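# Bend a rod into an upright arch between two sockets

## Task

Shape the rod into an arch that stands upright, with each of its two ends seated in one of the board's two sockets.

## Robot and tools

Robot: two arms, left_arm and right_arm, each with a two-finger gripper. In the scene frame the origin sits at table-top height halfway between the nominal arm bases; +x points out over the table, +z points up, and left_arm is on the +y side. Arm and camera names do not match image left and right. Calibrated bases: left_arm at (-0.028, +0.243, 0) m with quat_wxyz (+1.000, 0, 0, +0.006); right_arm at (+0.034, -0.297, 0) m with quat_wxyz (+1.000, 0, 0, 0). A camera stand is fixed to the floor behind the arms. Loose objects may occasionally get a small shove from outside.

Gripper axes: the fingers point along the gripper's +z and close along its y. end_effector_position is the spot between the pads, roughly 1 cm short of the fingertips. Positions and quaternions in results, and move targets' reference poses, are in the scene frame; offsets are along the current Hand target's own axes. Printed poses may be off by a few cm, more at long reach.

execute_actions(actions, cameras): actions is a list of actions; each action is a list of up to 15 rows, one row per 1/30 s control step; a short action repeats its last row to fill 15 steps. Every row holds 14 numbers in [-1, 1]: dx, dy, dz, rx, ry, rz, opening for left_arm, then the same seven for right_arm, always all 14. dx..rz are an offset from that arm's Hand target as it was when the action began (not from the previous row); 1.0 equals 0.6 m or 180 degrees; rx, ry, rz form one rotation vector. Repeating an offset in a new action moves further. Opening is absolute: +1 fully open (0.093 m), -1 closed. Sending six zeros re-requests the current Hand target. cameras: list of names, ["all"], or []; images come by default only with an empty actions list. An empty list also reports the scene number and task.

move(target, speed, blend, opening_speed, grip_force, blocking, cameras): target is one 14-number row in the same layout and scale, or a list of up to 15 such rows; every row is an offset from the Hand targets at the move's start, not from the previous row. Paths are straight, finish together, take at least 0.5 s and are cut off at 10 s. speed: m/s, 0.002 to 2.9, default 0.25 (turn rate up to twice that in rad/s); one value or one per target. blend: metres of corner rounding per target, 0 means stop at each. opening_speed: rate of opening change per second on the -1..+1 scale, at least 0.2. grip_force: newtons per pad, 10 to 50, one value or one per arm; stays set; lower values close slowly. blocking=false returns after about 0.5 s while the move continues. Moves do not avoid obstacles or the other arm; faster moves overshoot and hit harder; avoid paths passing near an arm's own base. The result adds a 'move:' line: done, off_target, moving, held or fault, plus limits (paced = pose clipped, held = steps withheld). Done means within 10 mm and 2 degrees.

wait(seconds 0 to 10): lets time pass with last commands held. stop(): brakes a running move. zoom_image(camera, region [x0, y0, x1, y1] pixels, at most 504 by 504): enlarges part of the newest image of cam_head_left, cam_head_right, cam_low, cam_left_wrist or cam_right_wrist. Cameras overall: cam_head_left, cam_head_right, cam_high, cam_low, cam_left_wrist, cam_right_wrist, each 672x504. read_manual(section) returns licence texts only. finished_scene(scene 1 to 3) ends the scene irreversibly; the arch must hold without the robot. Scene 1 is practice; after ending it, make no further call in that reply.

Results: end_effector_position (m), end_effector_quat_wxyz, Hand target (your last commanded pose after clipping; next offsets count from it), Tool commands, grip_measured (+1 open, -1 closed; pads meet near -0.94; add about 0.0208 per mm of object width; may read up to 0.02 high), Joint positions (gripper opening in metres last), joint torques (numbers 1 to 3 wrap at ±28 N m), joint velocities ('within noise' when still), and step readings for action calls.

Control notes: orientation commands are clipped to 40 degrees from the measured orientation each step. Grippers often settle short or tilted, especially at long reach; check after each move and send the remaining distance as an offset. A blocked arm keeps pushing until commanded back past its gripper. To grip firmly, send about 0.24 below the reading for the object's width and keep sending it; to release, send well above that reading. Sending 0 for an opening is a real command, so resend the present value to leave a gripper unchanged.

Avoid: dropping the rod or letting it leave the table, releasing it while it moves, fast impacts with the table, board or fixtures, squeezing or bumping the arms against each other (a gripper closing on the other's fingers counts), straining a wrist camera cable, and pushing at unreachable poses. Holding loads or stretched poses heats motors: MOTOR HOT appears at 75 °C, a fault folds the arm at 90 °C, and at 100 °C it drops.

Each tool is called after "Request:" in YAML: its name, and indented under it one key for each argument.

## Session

Request:
execute_actions:
  actions: []

Scene clock: 0.00 s.
left_arm: end_effector_position=(+0.3240, +0.2075, +0.3534) grip_measured=+1.000 end_effector_quat_wxyz=(+0.686, +0.086, +0.723, -0.001) | right_arm: end_effector_position=(+0.3044, -0.2154, +0.2672) grip_measured=+1.000 end_effector_quat_wxyz=(+0.670, +0.176, +0.717, +0.071)
Joint positions: left_arm=[-0.095 0.936 0.862 0.015 0.038 0.119 0.093] | right_arm=[0.79 0.724 0.505 0.067 0.918 0.467 0.093]
Joint velocities: within noise
Joint torques (N m): no reading
Heat: left arm: 32 °C; right arm: 32 °C.
Hand target: left_arm +0.3227, +0.2076, +0.3630; +0.695, +0.085, +0.714, -0.001 | right_arm +0.3045, -0.2152, +0.2706; +0.671, +0.178, +0.716, +0.074
Tool commands: left_gripper/opening=+1.0 right_gripper/opening=+1.0

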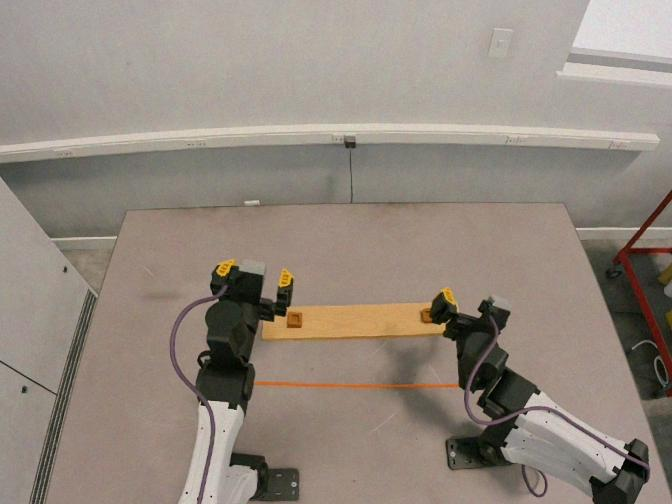

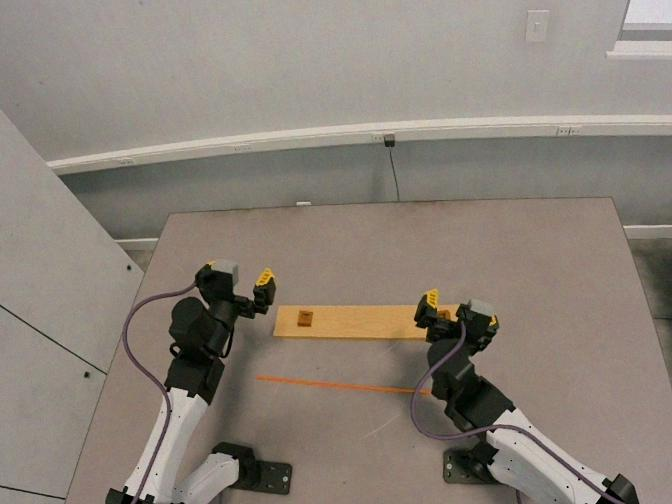

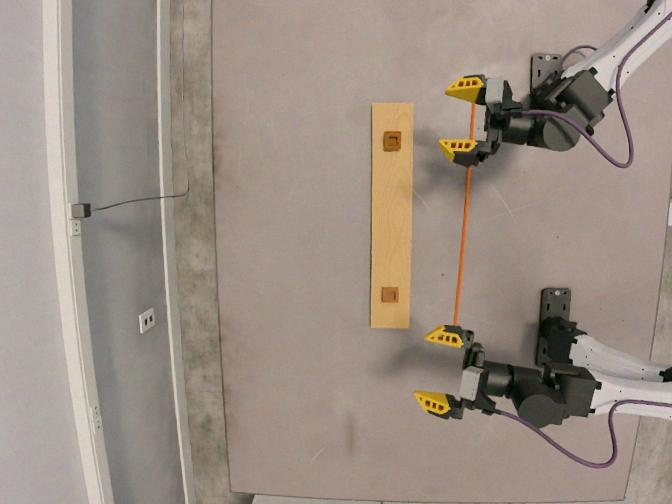

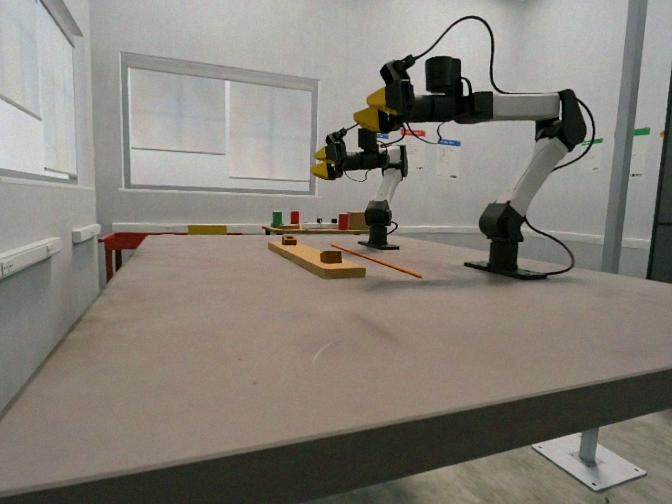

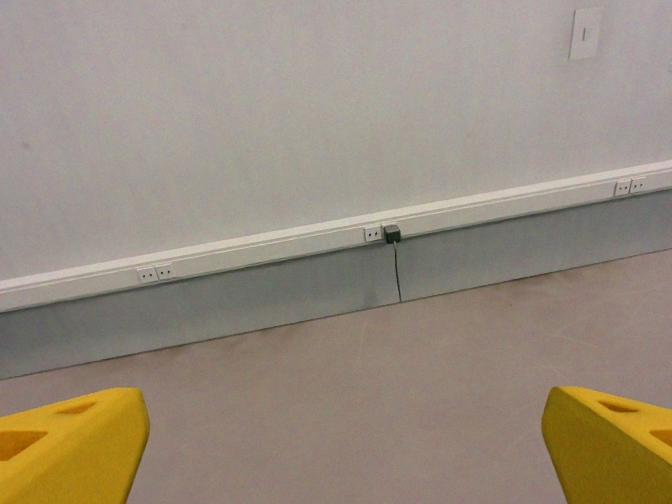

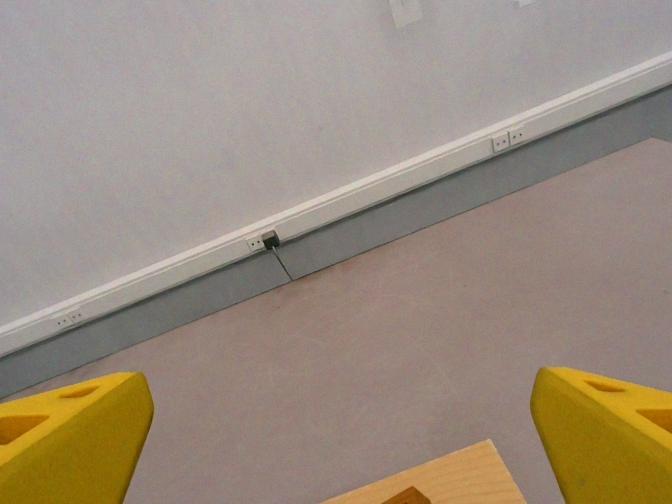

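Request:
move:
  target: [0.4362,-0.038,-0.166,0.374,0.364,0.340,0.2,0.238,-0.2002,-0.1362,-0.335,0.431,-0.507,0.2]
  speed: 0.4
  cameras: ["cam_left_wrist","cam_right_wrist","cam_high"]

Scene clock: 21.07 s.
left_arm: end_effector_position=(+0.2208, +0.2286, +0.1067) grip_measured=+0.202 end_effector_quat_wxyz=(+0.011, +0.712, +0.702, +0.005) | right_arm: end_effector_position=(+0.1994, -0.2638, +0.0995) grip_measured=+0.201 end_effector_quat_wxyz=(-0.007, +0.690, -0.724, -0.004)
Joint positions: left_arm=[-0.065 1.47 1.122 -1.2 0.007 1.532 0.055] | right_arm=[0.187 1.16 0.866 -1.269 -0.014 -1.336 0.055]
Joint torques (N m): left_arm=[-0.5 -6.08 5.5 0.15 0.07 -0.01] | right_arm=[0.66 -1.83 8.4 0.19 0.18 -0.24]
Heat: left arm: 38 °C; right arm: 35 °C.
Hand target: left_arm +0.2160, +0.2287, +0.1039; +0.000, +0.718, +0.697, +0.000 | right_arm +0.2003, -0.2650, +0.1030; -0.001, +0.696, -0.718, +0.001
Off the commanded pose: left_arm 0.006 m, 2 deg | right_arm 0.004 m, 1 deg.
move: done
Images, in order (width x height): cam_high 672x504, cam_left_wrist 672x504, cam_right_wrist 672x504.

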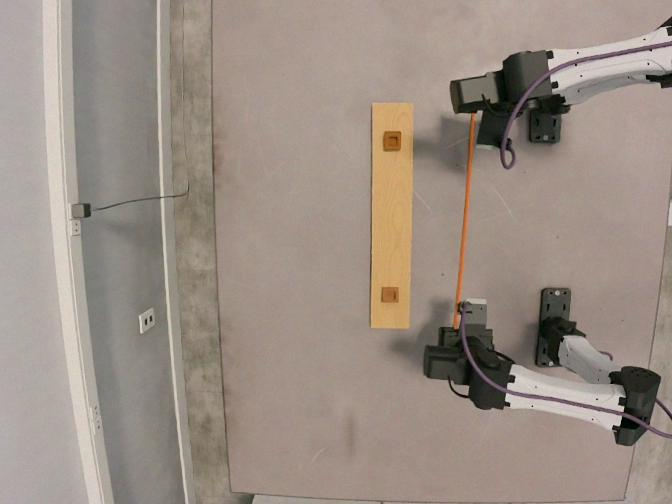

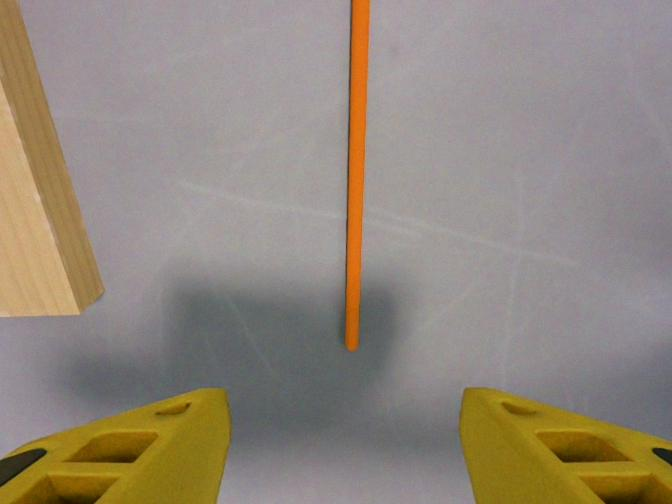

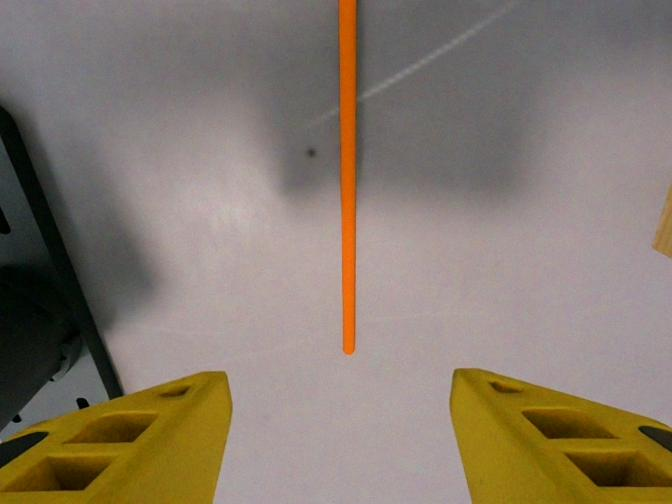

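Request:
move:
  target:
    - [0,0.0017,0.12,0,0,0,0.2,0.0062,-0.0047,0.13,0,0,0,0.2]
    - [0,0.0017,0.1582,0,0,0,0.2,0.0062,-0.0047,0.1733,0,0,0,0.2]
    - [0,0.0017,0.1582,0,0,0,-1,0.0062,-0.0047,0.1733,0,0,0,-1]
  speed: [0.2,0.06,0.1]
  blend: [0.005,0,0]
  cameras: ["cam_left_wrist","cam_right_wrist"]

Scene clock: 35.37 s.
left_arm: end_effector_position=(+0.2224, +0.2290, +0.0158) grip_measured=-0.962 end_effector_quat_wxyz=(+0.009, +0.713, +0.701, +0.005) | right_arm: end_effector_position=(+0.2030, -0.2660, +0.0061) grip_measured=-0.952 end_effector_quat_wxyz=(-0.004, +0.696, -0.718, -0.001)
Joint positions: left_arm=[-0.065 1.585 0.853 -0.817 0.004 1.535 0] | right_arm=[0.177 1.293 0.562 -0.834 -0.007 -1.362 0]
Joint torques (N m): left_arm=[-0.47 -5.72 3.78 0.34 0.08 -0.06] | right_arm=[-0.73 -1.39 4.52 0.62 0.12 -0.21]
Heat: left arm: 35 °C; right arm: 36 °C.
Hand target: left_arm +0.2169, +0.2286, +0.0090; +0.000, +0.718, +0.697, +0.000 | right_arm +0.2031, -0.2689, -0.0010; -0.001, +0.696, -0.718, +0.001
Off the commanded pose: left_arm 0.009 m, 1 deg | right_arm 0.008 m, 1 deg.
move: done; target 3's new opening was sent with right_arm's hand 0.012 m and 2 deg from that target
Images, in order (width x height): cam_left_wrist 672x504, cam_right_wrist 672x504.

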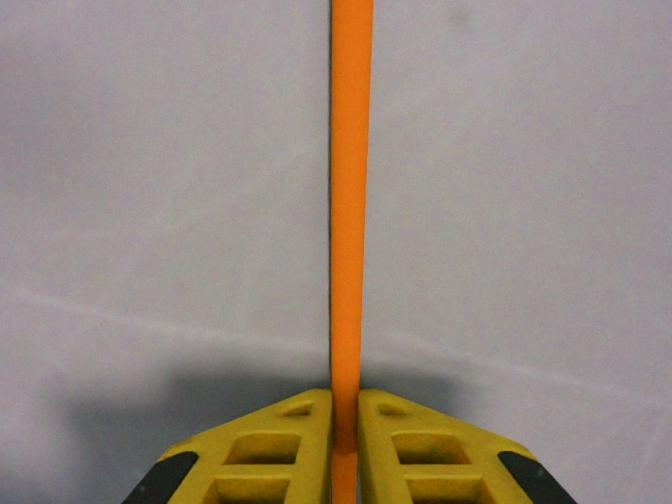

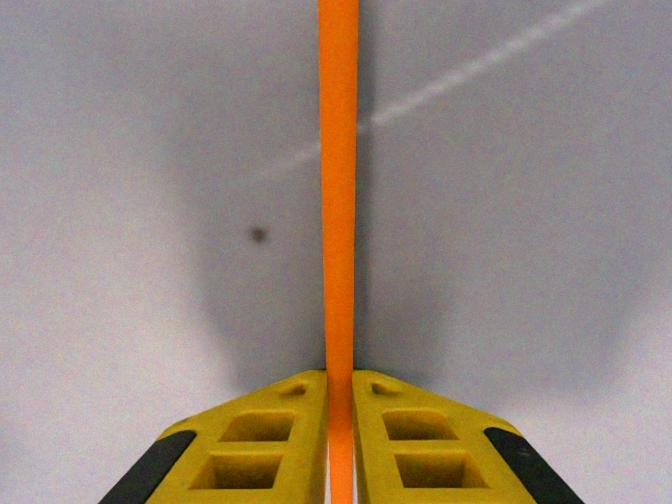

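Request:
move:
  target:
    - [0,0,-0.13,0,0,0,-1,0,0,-0.13,0,0,0,-1]
    - [0.0142,0.1715,-0.3583,-0.333,0.0117,-0.0202,-1,-0.02,-0.2278,-0.3683,0.333,-0.0117,-0.0202,-1]
  speed: 0.3
  blend: [0.03,0]
  cameras: ["cam_left_wrist","cam_right_wrist","cam_high"]

Request:
zoom_image:
  camera: "cam_left_wrist"
  region: [472, 0, 672, 150]

Request:
zoom_image:
  camera: "cam_right_wrist"
  region: [0, 0, 200, 150]

Scene clock: 46.83 s.
left_arm: end_effector_position=(+0.3193, +0.2361, +0.2207) grip_measured=-0.962 end_effector_quat_wxyz=(+0.338, +0.604, +0.629, +0.354) | right_arm: end_effector_position=(+0.3380, -0.2589, +0.2200) grip_measured=-0.960 end_effector_quat_wxyz=(-0.360, +0.626, -0.602, +0.341)
Joint positions: left_arm=[-0.077 1.052 0.829 -0.327 -0.093 1.517 0] | right_arm=[0.197 0.861 0.74 -0.418 0.128 -1.487 0]
Joint torques (N m): left_arm=[-0.66 -4.85 6.84 2.02 0.04 -0.22] | right_arm=[-0.54 -1.57 7.25 2.02 0.13 -0.14]
Heat: left arm: 34 °C; right arm: 35 °C.
Hand target: left_arm +0.3202, +0.2341, +0.2240; +0.346, +0.600, +0.625, +0.361 | right_arm +0.3397, -0.2608, +0.2203; -0.361, +0.624, -0.600, +0.347
Off the commanded pose: left_arm 0.004 m, 1 deg | right_arm 0.003 m, 1 deg.
move: done
Images, in order (width x height): cam_high 672x504, cam_left_wrist 672x504, cam_right_wrist 672x504.

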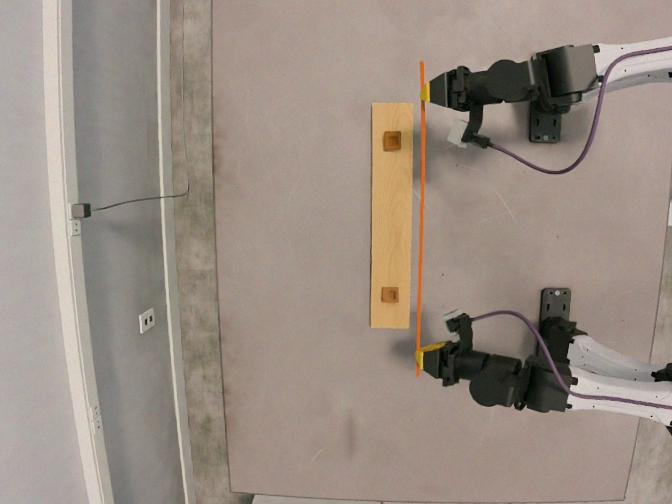

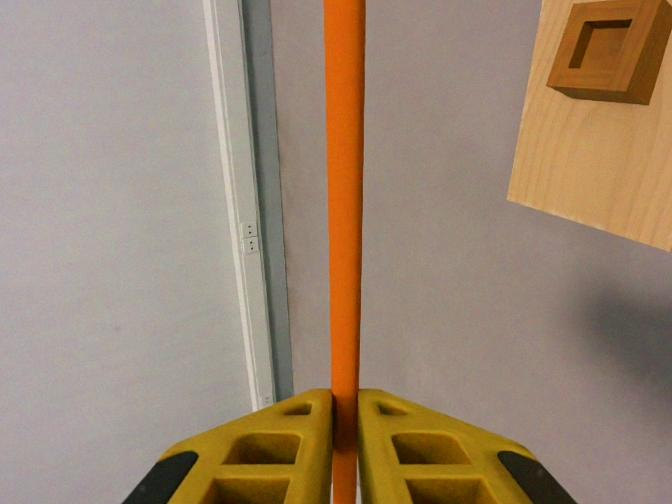

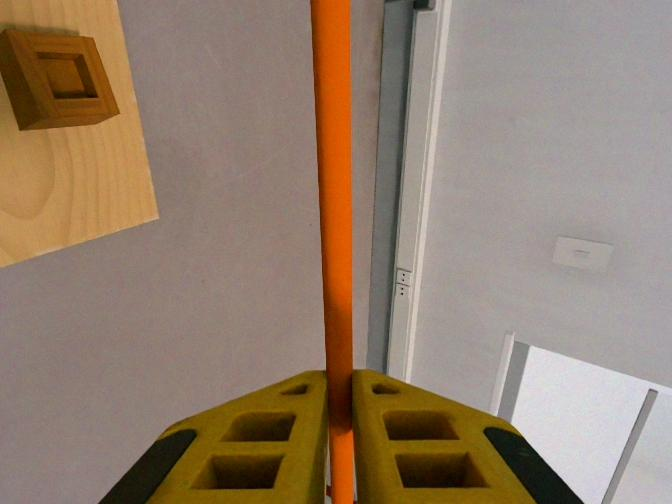

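Scaled by 2.520 from the camera's 672x504 image, which has a finer 960x720 frame.

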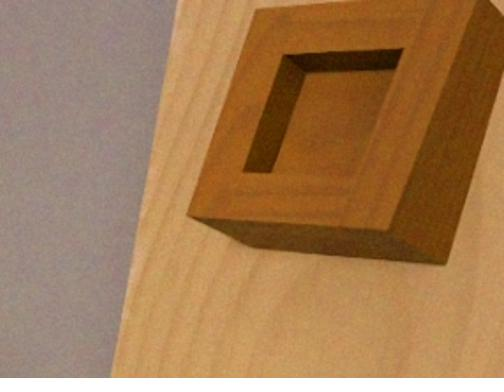

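Scaled by 2.520 from the camera's 672x504 image, which has a finer 960x720 frame.

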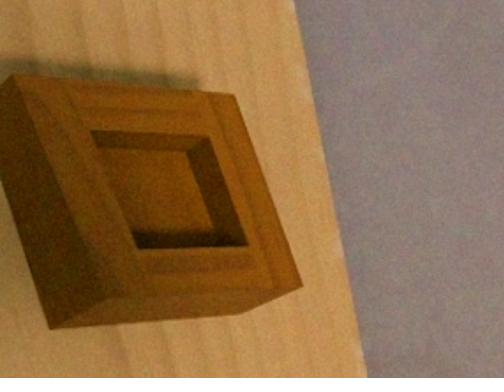

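Request:
move:
  target:
    - [-0.0237,0.0182,0.018,0,-0.0694,-0.1203,-1,-0.0212,-0.0128,0.022,0,-0.0694,0.1203,-1]
    - [-0.0682,0.0307,0.0395,0,-0.1389,-0.2406,-1,-0.0635,-0.0253,0.0438,0,-0.1389,0.2406,-1]
    - [-0.1568,-0.0105,0.0948,0.0284,-0.1893,-0.3714,-1,-0.1452,0.0193,0.0995,-0.0284,-0.1893,0.3714,-1]
    - [-0.1868,-0.1025,0.1457,0.0284,-0.1893,-0.3714,-1,-0.1687,0.1102,0.1492,-0.0284,-0.1893,0.3714,-1]
  speed: [0.2,0.2,0.2,0.12]
  blend: [0.015,0.015,0.015,0]
  cameras: ["cam_low","cam_high"]

Request:
zoom_image:
  camera: "cam_low"
  region: [265, 185, 375, 285]

Request:
zoom_image:
  camera: "cam_high"
  region: [340, 90, 460, 350]

Scene clock: 81.67 s.
left_arm: end_effector_position=(+0.3753, +0.1493, +0.1225) grip_measured=-0.962 end_effector_quat_wxyz=(+0.610, +0.223, +0.758, -0.053) | right_arm: end_effector_position=(+0.3885, -0.1794, +0.1170) grip_measured=-0.960 end_effector_quat_wxyz=(+0.613, -0.257, +0.743, +0.078)
Joint positions: left_arm=[-0.148 1.576 0.458 0.858 0.23 0.261 0] | right_arm=[0.216 1.449 0.288 0.915 -0.237 -0.266 0]
Joint torques (N m): left_arm=[-2.66 -6.19 5.49 2.28 0.74 -0.29] | right_arm=[2.86 -3.81 5.72 2.21 -0.75 0.09]
Heat: left arm: 39 °C; right arm: 37 °C.
Hand target: left_arm +0.3696, +0.1240, +0.1270; +0.618, +0.251, +0.740, -0.094 | right_arm +0.3802, -0.1580, +0.1183; +0.614, -0.280, +0.728, +0.118
Off the commanded pose: left_arm 0.026 m, 6 deg | right_arm 0.023 m, 6 deg.
move: off_target (left_arm, right_arm)
Images, in order (width x height): cam_high 672x504, cam_low 672x504.

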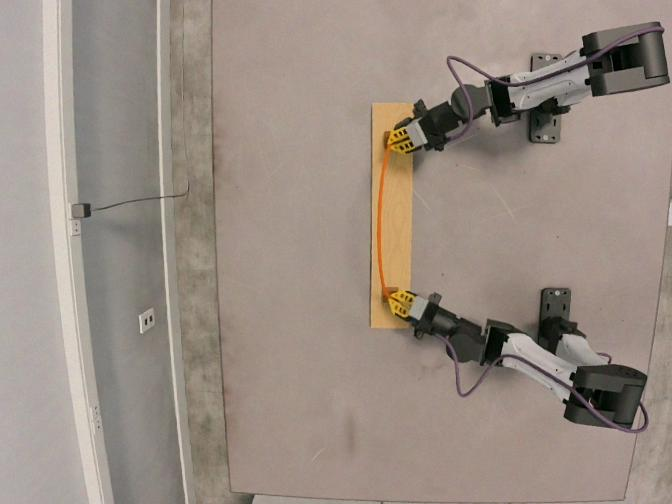

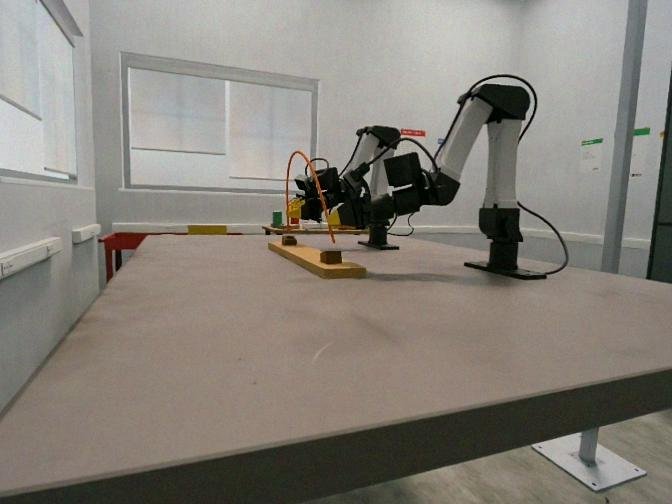

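Scaled by 4.582 from the camera's 672x504 image, which has a finer 960x720 frame.

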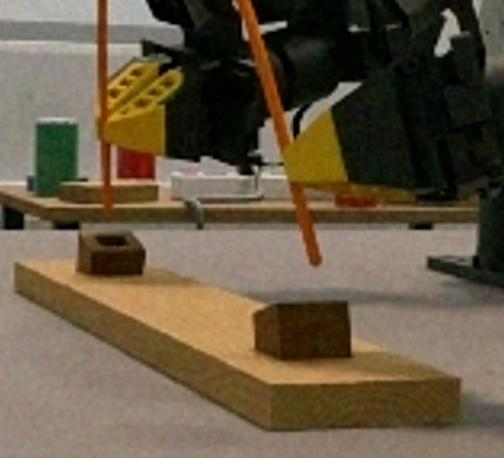

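Scaled by 1.938 from the camera's 672x504 image, which has a finer 960x720 frame.

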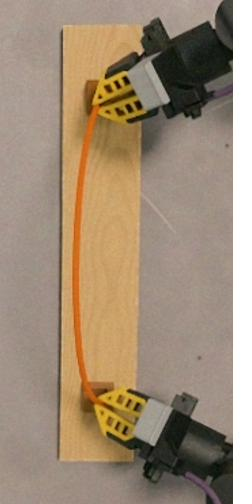

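Request:
move:
  target: [0.0487,-0.004,0.0123,0,0,0,-1,0.0397,0.007,0.0028,0,0,0,-1]
  speed: 0.06
  cameras: ["cam_low","cam_high"]

Request:
zoom_image:
  camera: "cam_low"
  region: [276, 228, 306, 248]

Request:
zoom_image:
  camera: "cam_low"
  region: [312, 238, 348, 268]

Scene clock: 95.60 s.
left_arm: end_effector_position=(+0.3793, +0.1488, +0.0938) grip_measured=-0.962 end_effector_quat_wxyz=(+0.612, +0.223, +0.757, -0.052) | right_arm: end_effector_position=(+0.3862, -0.1799, +0.0951) grip_measured=-0.960 end_effector_quat_wxyz=(+0.617, -0.257, +0.740, +0.077)
Joint positions: left_arm=[-0.148 1.735 0.434 1.046 0.23 0.261 0] | right_arm=[0.216 1.597 0.241 1.12 -0.237 -0.266 0]
Joint torques (N m): left_arm=[-1.98 -7.08 3.89 2.2 0.81 -0.27] | right_arm=[2.41 -4.15 4.74 2.18 -0.81 0.08]
Heat: left arm: 40 °C; right arm: 39 °C.
Hand target: left_arm +0.3715, +0.1261, +0.0968; +0.617, +0.251, +0.740, -0.094 | right_arm +0.3771, -0.1600, +0.0942; +0.614, -0.280, +0.728, +0.118
Off the commanded pose: left_arm 0.024 m, 6 deg | right_arm 0.022 m, 6 deg.
move: off_target (left_arm, right_arm)
Images, in order (width x height): cam_high 672x504, cam_low 672x504.

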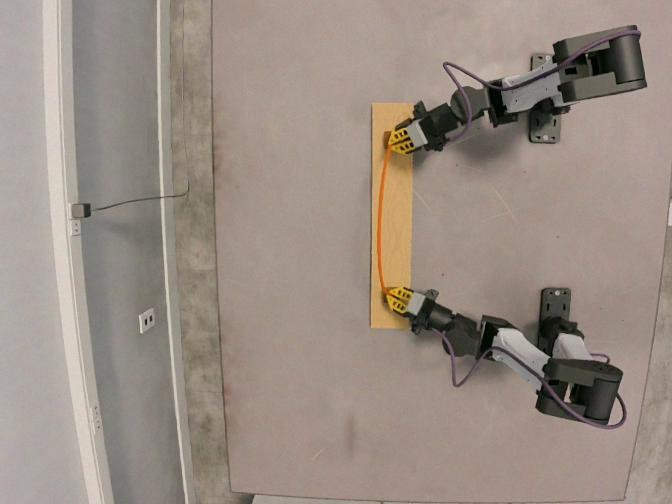

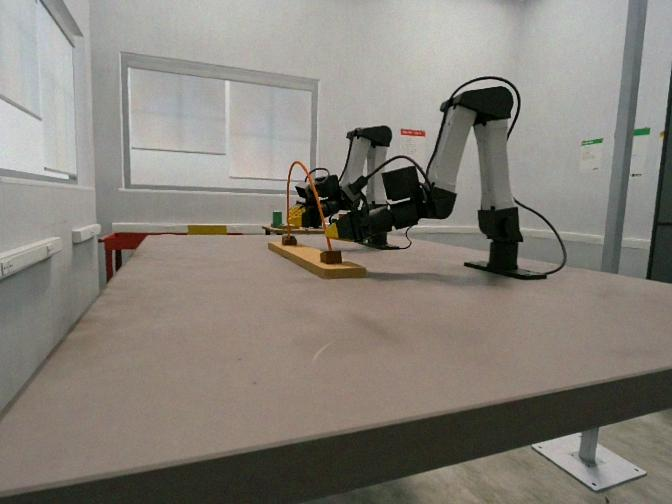

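Scaled by 16.800 from the camera's 672x504 image, which has a finer 960x720 frame.

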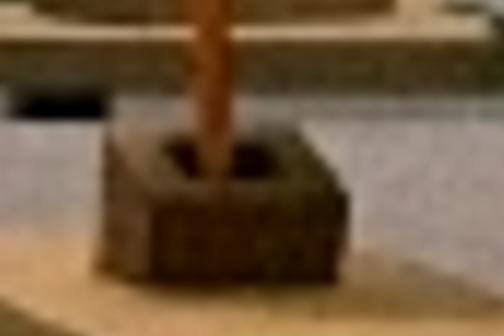

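Scaled by 14.000 from the camera's 672x504 image, which has a finer 960x720 frame.

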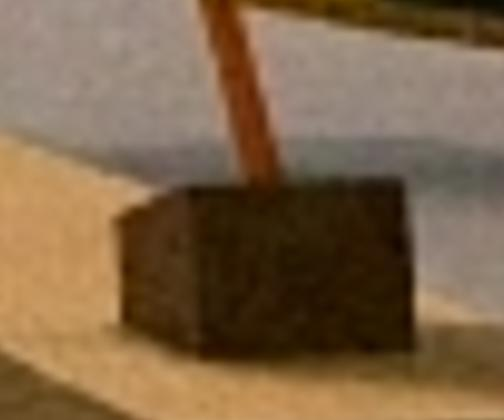

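Request:
move:
  target: [0.0157,0.0117,0.0013,0,0,0,-1,0.0158,-0.0113,0.0002,0,0,0,-1]
  speed: 0.06
  cameras: ["cam_low"]

Request:
zoom_image:
  camera: "cam_low"
  region: [276, 228, 306, 248]

Request:
zoom_image:
  camera: "cam_low"
  region: [312, 238, 348, 268]

Scene clock: 102.20 s.
left_arm: end_effector_position=(+0.3825, +0.1518, +0.0928) grip_measured=-0.962 end_effector_quat_wxyz=(+0.623, +0.224, +0.748, -0.055) | right_arm: end_effector_position=(+0.3902, -0.1827, +0.0953) grip_measured=-0.960 end_effector_quat_wxyz=(+0.629, -0.256, +0.730, +0.080)
Joint positions: left_arm=[-0.129 1.78 0.434 1.118 0.256 0.261 0] | right_arm=[0.195 1.657 0.241 1.211 -0.264 -0.266 0]
Joint torques (N m): left_arm=[-0.92 -6.79 3.73 2 0.83 -0.2] | right_arm=[0.8 -4.03 4.05 1.94 -0.93 0]
Heat: left arm: 42 °C; right arm: 39 °C.
Hand target: left_arm +0.3746, +0.1342, +0.0888; +0.617, +0.250, +0.740, -0.094 | right_arm +0.3802, -0.1680, +0.0863; +0.614, -0.280, +0.728, +0.118
Off the commanded pose: left_arm 0.020 m, 5 deg | right_arm 0.020 m, 5 deg.
move: off_target (left_arm, right_arm)
Images, in order (width x height): cam_low 672x504.

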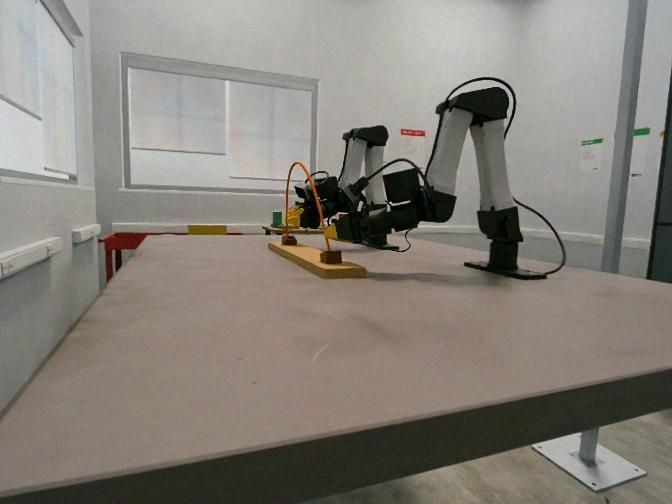

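Scaled by 16.800 from the camera's 672x504 image, which has a finer 960x720 frame.

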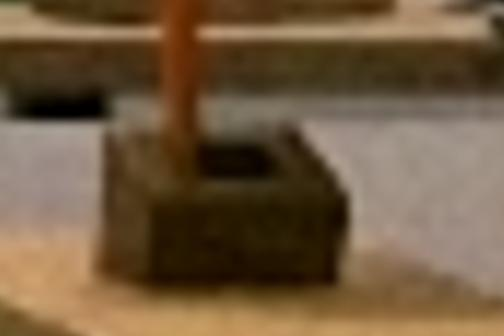

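Scaled by 14.000 from the camera's 672x504 image, which has a finer 960x720 frame.

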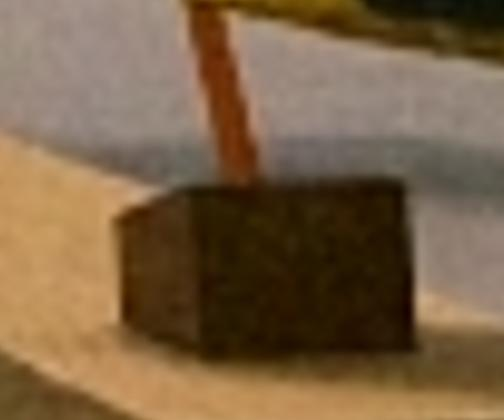

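Request:
move:
  target: [0,0.006,-0.004,0,0,0,-0.6,0,-0.006,-0.004,0,0,0,-0.6]
  opening_speed: 0.3
  cameras: ["all"]

Request:
zoom_image:
  camera: "cam_low"
  region: [265, 145, 385, 285]

Scene clock: 115.07 s.
left_arm: end_effector_position=(+0.3795, +0.1483, +0.0916) grip_measured=-0.601 end_effector_quat_wxyz=(+0.619, +0.236, +0.745, -0.075) | right_arm: end_effector_position=(+0.3847, -0.1768, +0.0938) grip_measured=-0.602 end_effector_quat_wxyz=(+0.624, -0.273, +0.725, +0.105)
Joint positions: left_arm=[-0.114 1.78 0.434 1.11 0.318 0.261 0.016] | right_arm=[0.18 1.657 0.237 1.206 -0.342 -0.266 0.016]
Joint torques (N m): left_arm=[-0.9 -7.39 3.64 2.03 0.47 -0.16] | right_arm=[0.4 -4.66 4.4 1.9 -0.25 -0.05]
Heat: left arm: 43 °C; right arm: 38 °C.
Hand target: left_arm +0.3742, +0.1383, +0.0900; +0.618, +0.251, +0.740, -0.094 | right_arm +0.3802, -0.1722, +0.0875; +0.614, -0.280, +0.728, +0.118
Off the commanded pose: left_arm 0.011 m, 3 deg | right_arm 0.009 m, 2 deg.
move: off_target (left_arm)

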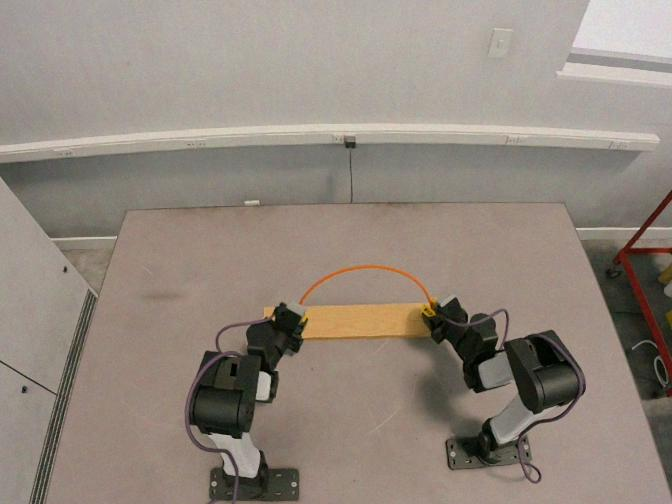

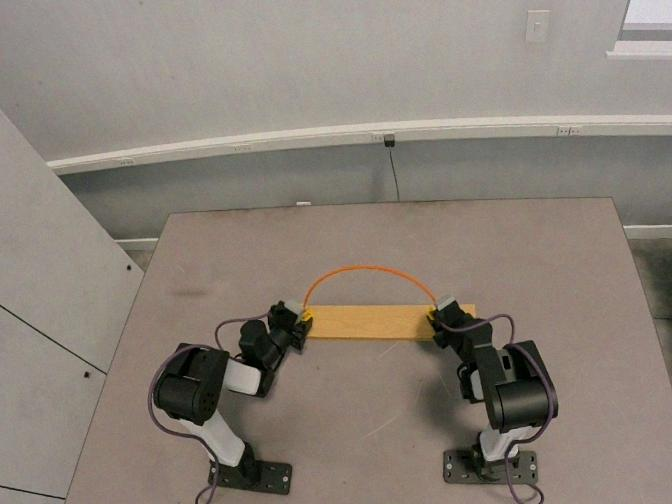

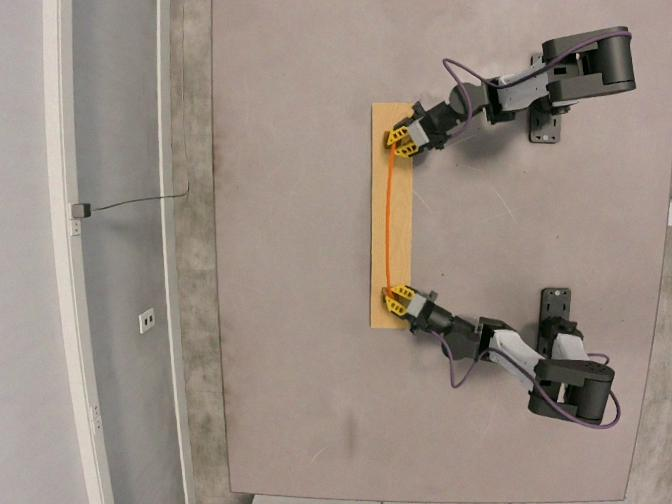

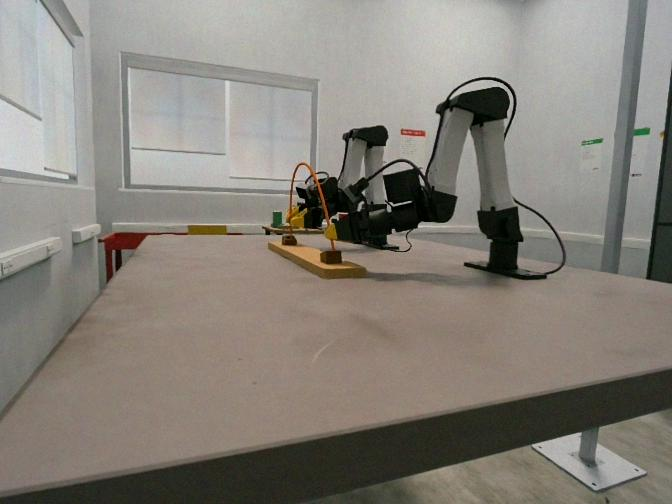

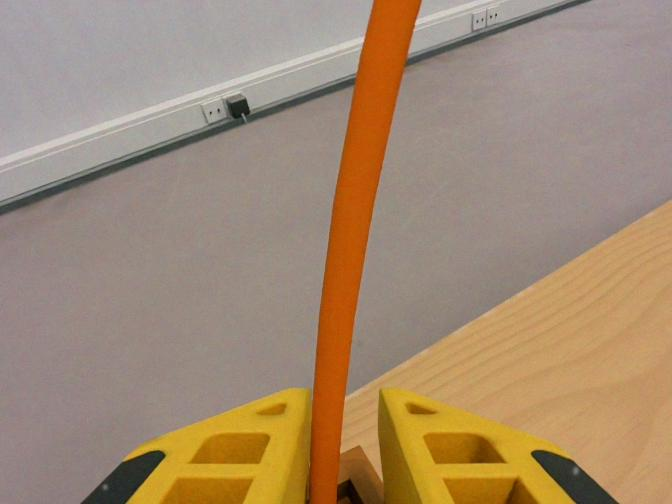

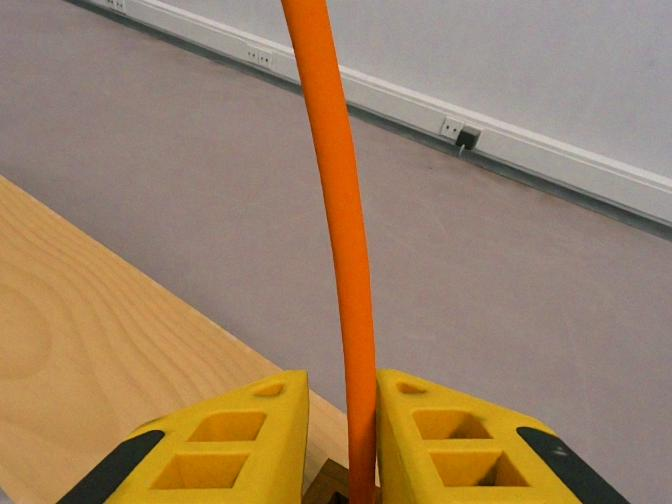

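Scaled by 3.600 from the camera's 672x504 image, which has a finer 960x720 frame.

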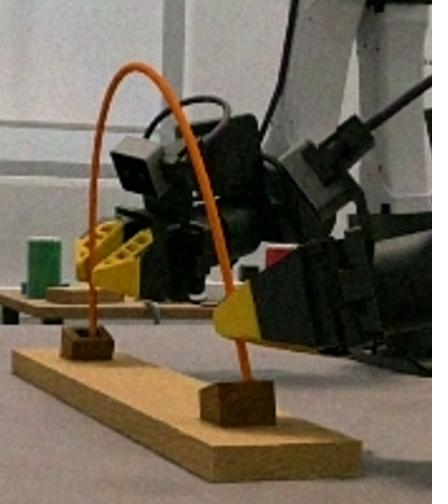

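Request:
move:
  target:
    - [0,0,0,0,0,0,0.2,0,0,0,0,0,0,0.2]
    - [0,0,-0.15,0,0,0,0.2,0,0,-0.15,0,0,0,0.2]
  speed: 0.08
  opening_speed: 0.4
  cameras: ["cam_low","cam_high"]

Request:
zoom_image:
  camera: "cam_low"
  region: [265, 145, 385, 285]

Scene clock: 124.03 s.
left_arm: end_effector_position=(+0.2982, +0.1783, +0.1061) grip_measured=+0.198 end_effector_quat_wxyz=(+0.612, +0.245, +0.746, -0.097) | right_arm: end_effector_position=(+0.3090, -0.2188, +0.1106) grip_measured=+0.198 end_effector_quat_wxyz=(+0.618, -0.276, +0.727, +0.116)
Joint positions: left_arm=[0.044 1.364 0.161 0.934 0.515 0.295 0.055] | right_arm=[-0.053 1.003 0.013 0.737 -0.587 -0.319 0.055]
Joint torques (N m): left_arm=[0.43 -6.13 4.56 1.84 0.24 -0.01] | right_arm=[-0.7 -2.21 6.05 1.76 -0.2 -0.21]
Heat: left arm: 43 °C; right arm: 38 °C.
Hand target: left_arm +0.2962, +0.1786, +0.1097; +0.617, +0.251, +0.740, -0.094 | right_arm +0.3056, -0.2186, +0.1071; +0.614, -0.280, +0.728, +0.118
Off the commanded pose: left_arm 0.004 m, 1 deg | right_arm 0.005 m, 1 deg.
move: done
Images, in order (width x height): cam_high 672x504, cam_low 672x504.

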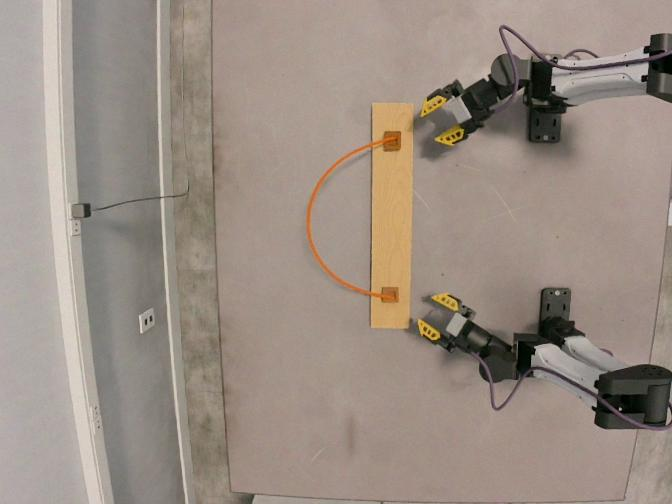

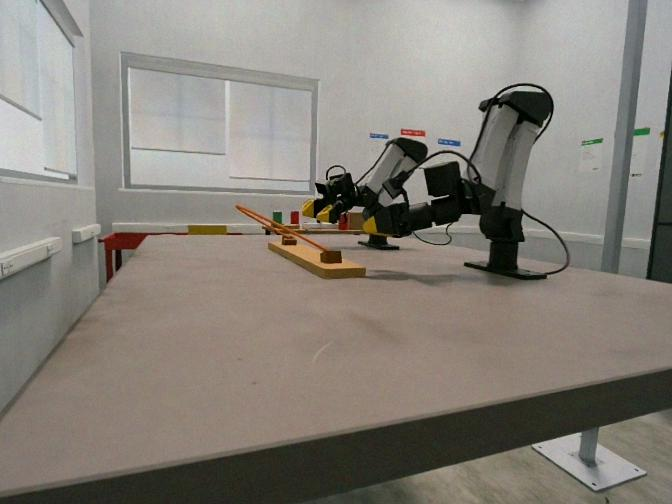

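Scaled by 3.600 from the camera's 672x504 image, which has a finer 960x720 frame.

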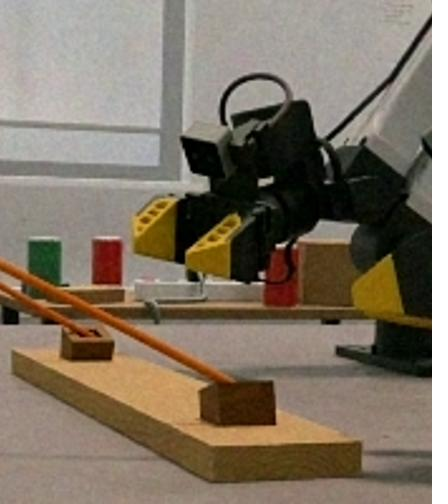

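Request:
move:
  target:
    - [-0.1527,0.048,0.0182,-0.03,0.11,-0.02,0,-0.1618,-0.033,0.03,0.03,0.11,0.02,0]
    - [-0.1028,0.0543,0.1775,-0.0741,0.2709,-0.057,0,-0.1027,-0.0555,0.1923,0.0735,0.2719,0.0569,0]
  speed: 0.25
  blend: [0.02,0]
  cameras: ["cam_low","cam_high","cam_left_wrist","cam_right_wrist"]

Request:
zoom_image:
  camera: "cam_low"
  region: [225, 145, 385, 285]

Scene clock: 174.50 s.
left_arm: end_effector_position=(+0.4041, +0.1452, +0.1418) grip_measured=+0.002 end_effector_quat_wxyz=(+0.260, +0.136, +0.955, +0.045) | right_arm: end_effector_position=(+0.4220, -0.1716, +0.1439) grip_measured=+0.001 end_effector_quat_wxyz=(+0.273, -0.173, +0.946, -0.033)
Joint positions: left_arm=[-0.294 1.775 1.453 -0.737 -0.157 0.042 0.045] | right_arm=[0.384 1.622 1.276 -0.691 0.168 -0.026 0.045]
Joint torques (N m): left_arm=[-0.44 -10.02 10.48 1.2 -0.13 -0.19] | right_arm=[0.61 -6.95 10.07 1.15 0.36 0.02]
Heat: left arm: 44 °C; right arm: 38 °C.
Hand target: left_arm +0.4112, +0.1431, +0.1512; +0.272, +0.131, +0.952, +0.048 | right_arm +0.4250, -0.1700, +0.1467; +0.273, -0.170, +0.946, -0.038
Off the commanded pose: left_arm 0.012 m, 2 deg | right_arm 0.005 m, 1 deg.
move: off_target (left_arm)
Images, in order (width x height): cam_high 672x504, cam_low 672x504, cam_left_wrist 672x504, cam_right_wrist 672x504.

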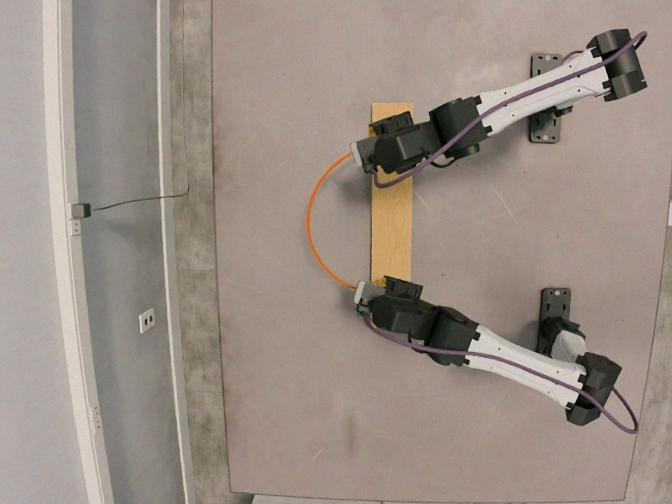

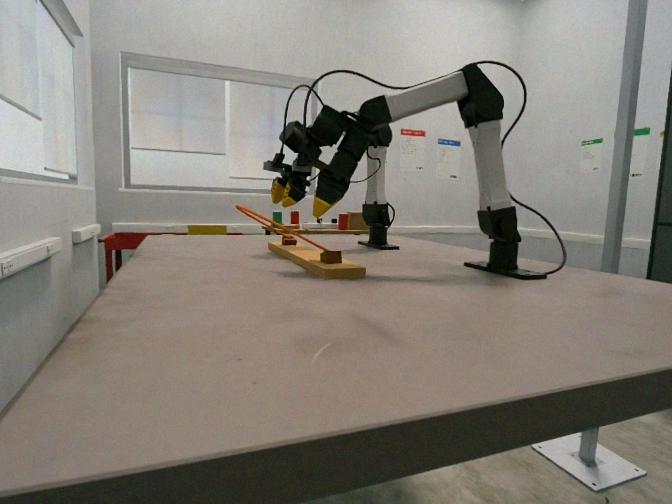

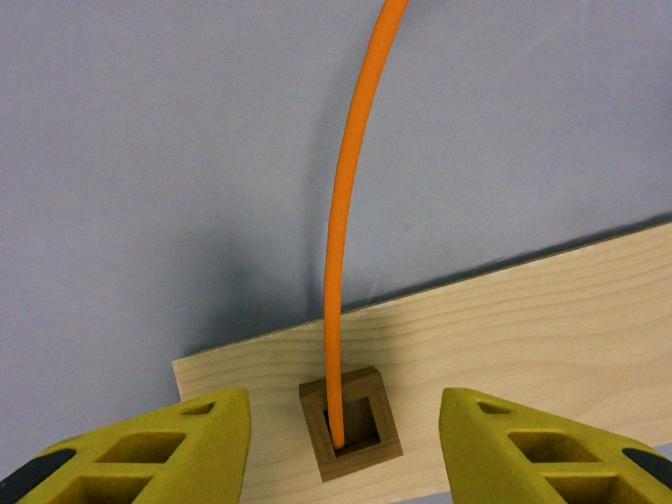

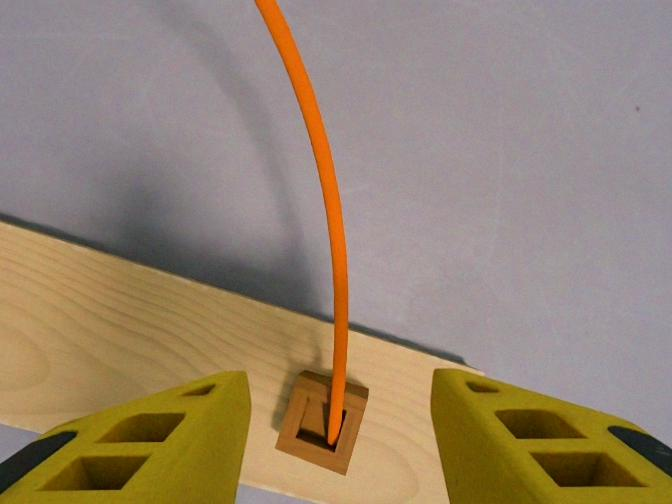

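Scaled by 3.150 from the camera's 672x504 image, which has a finer 960x720 frame.

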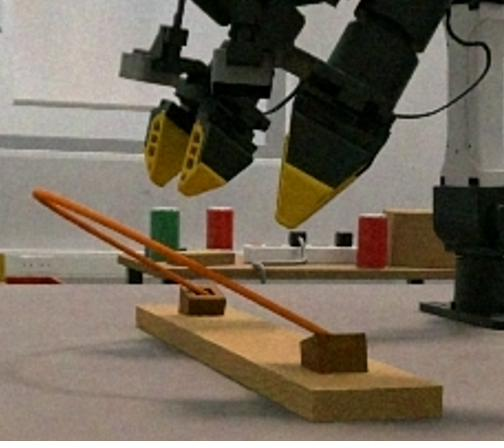

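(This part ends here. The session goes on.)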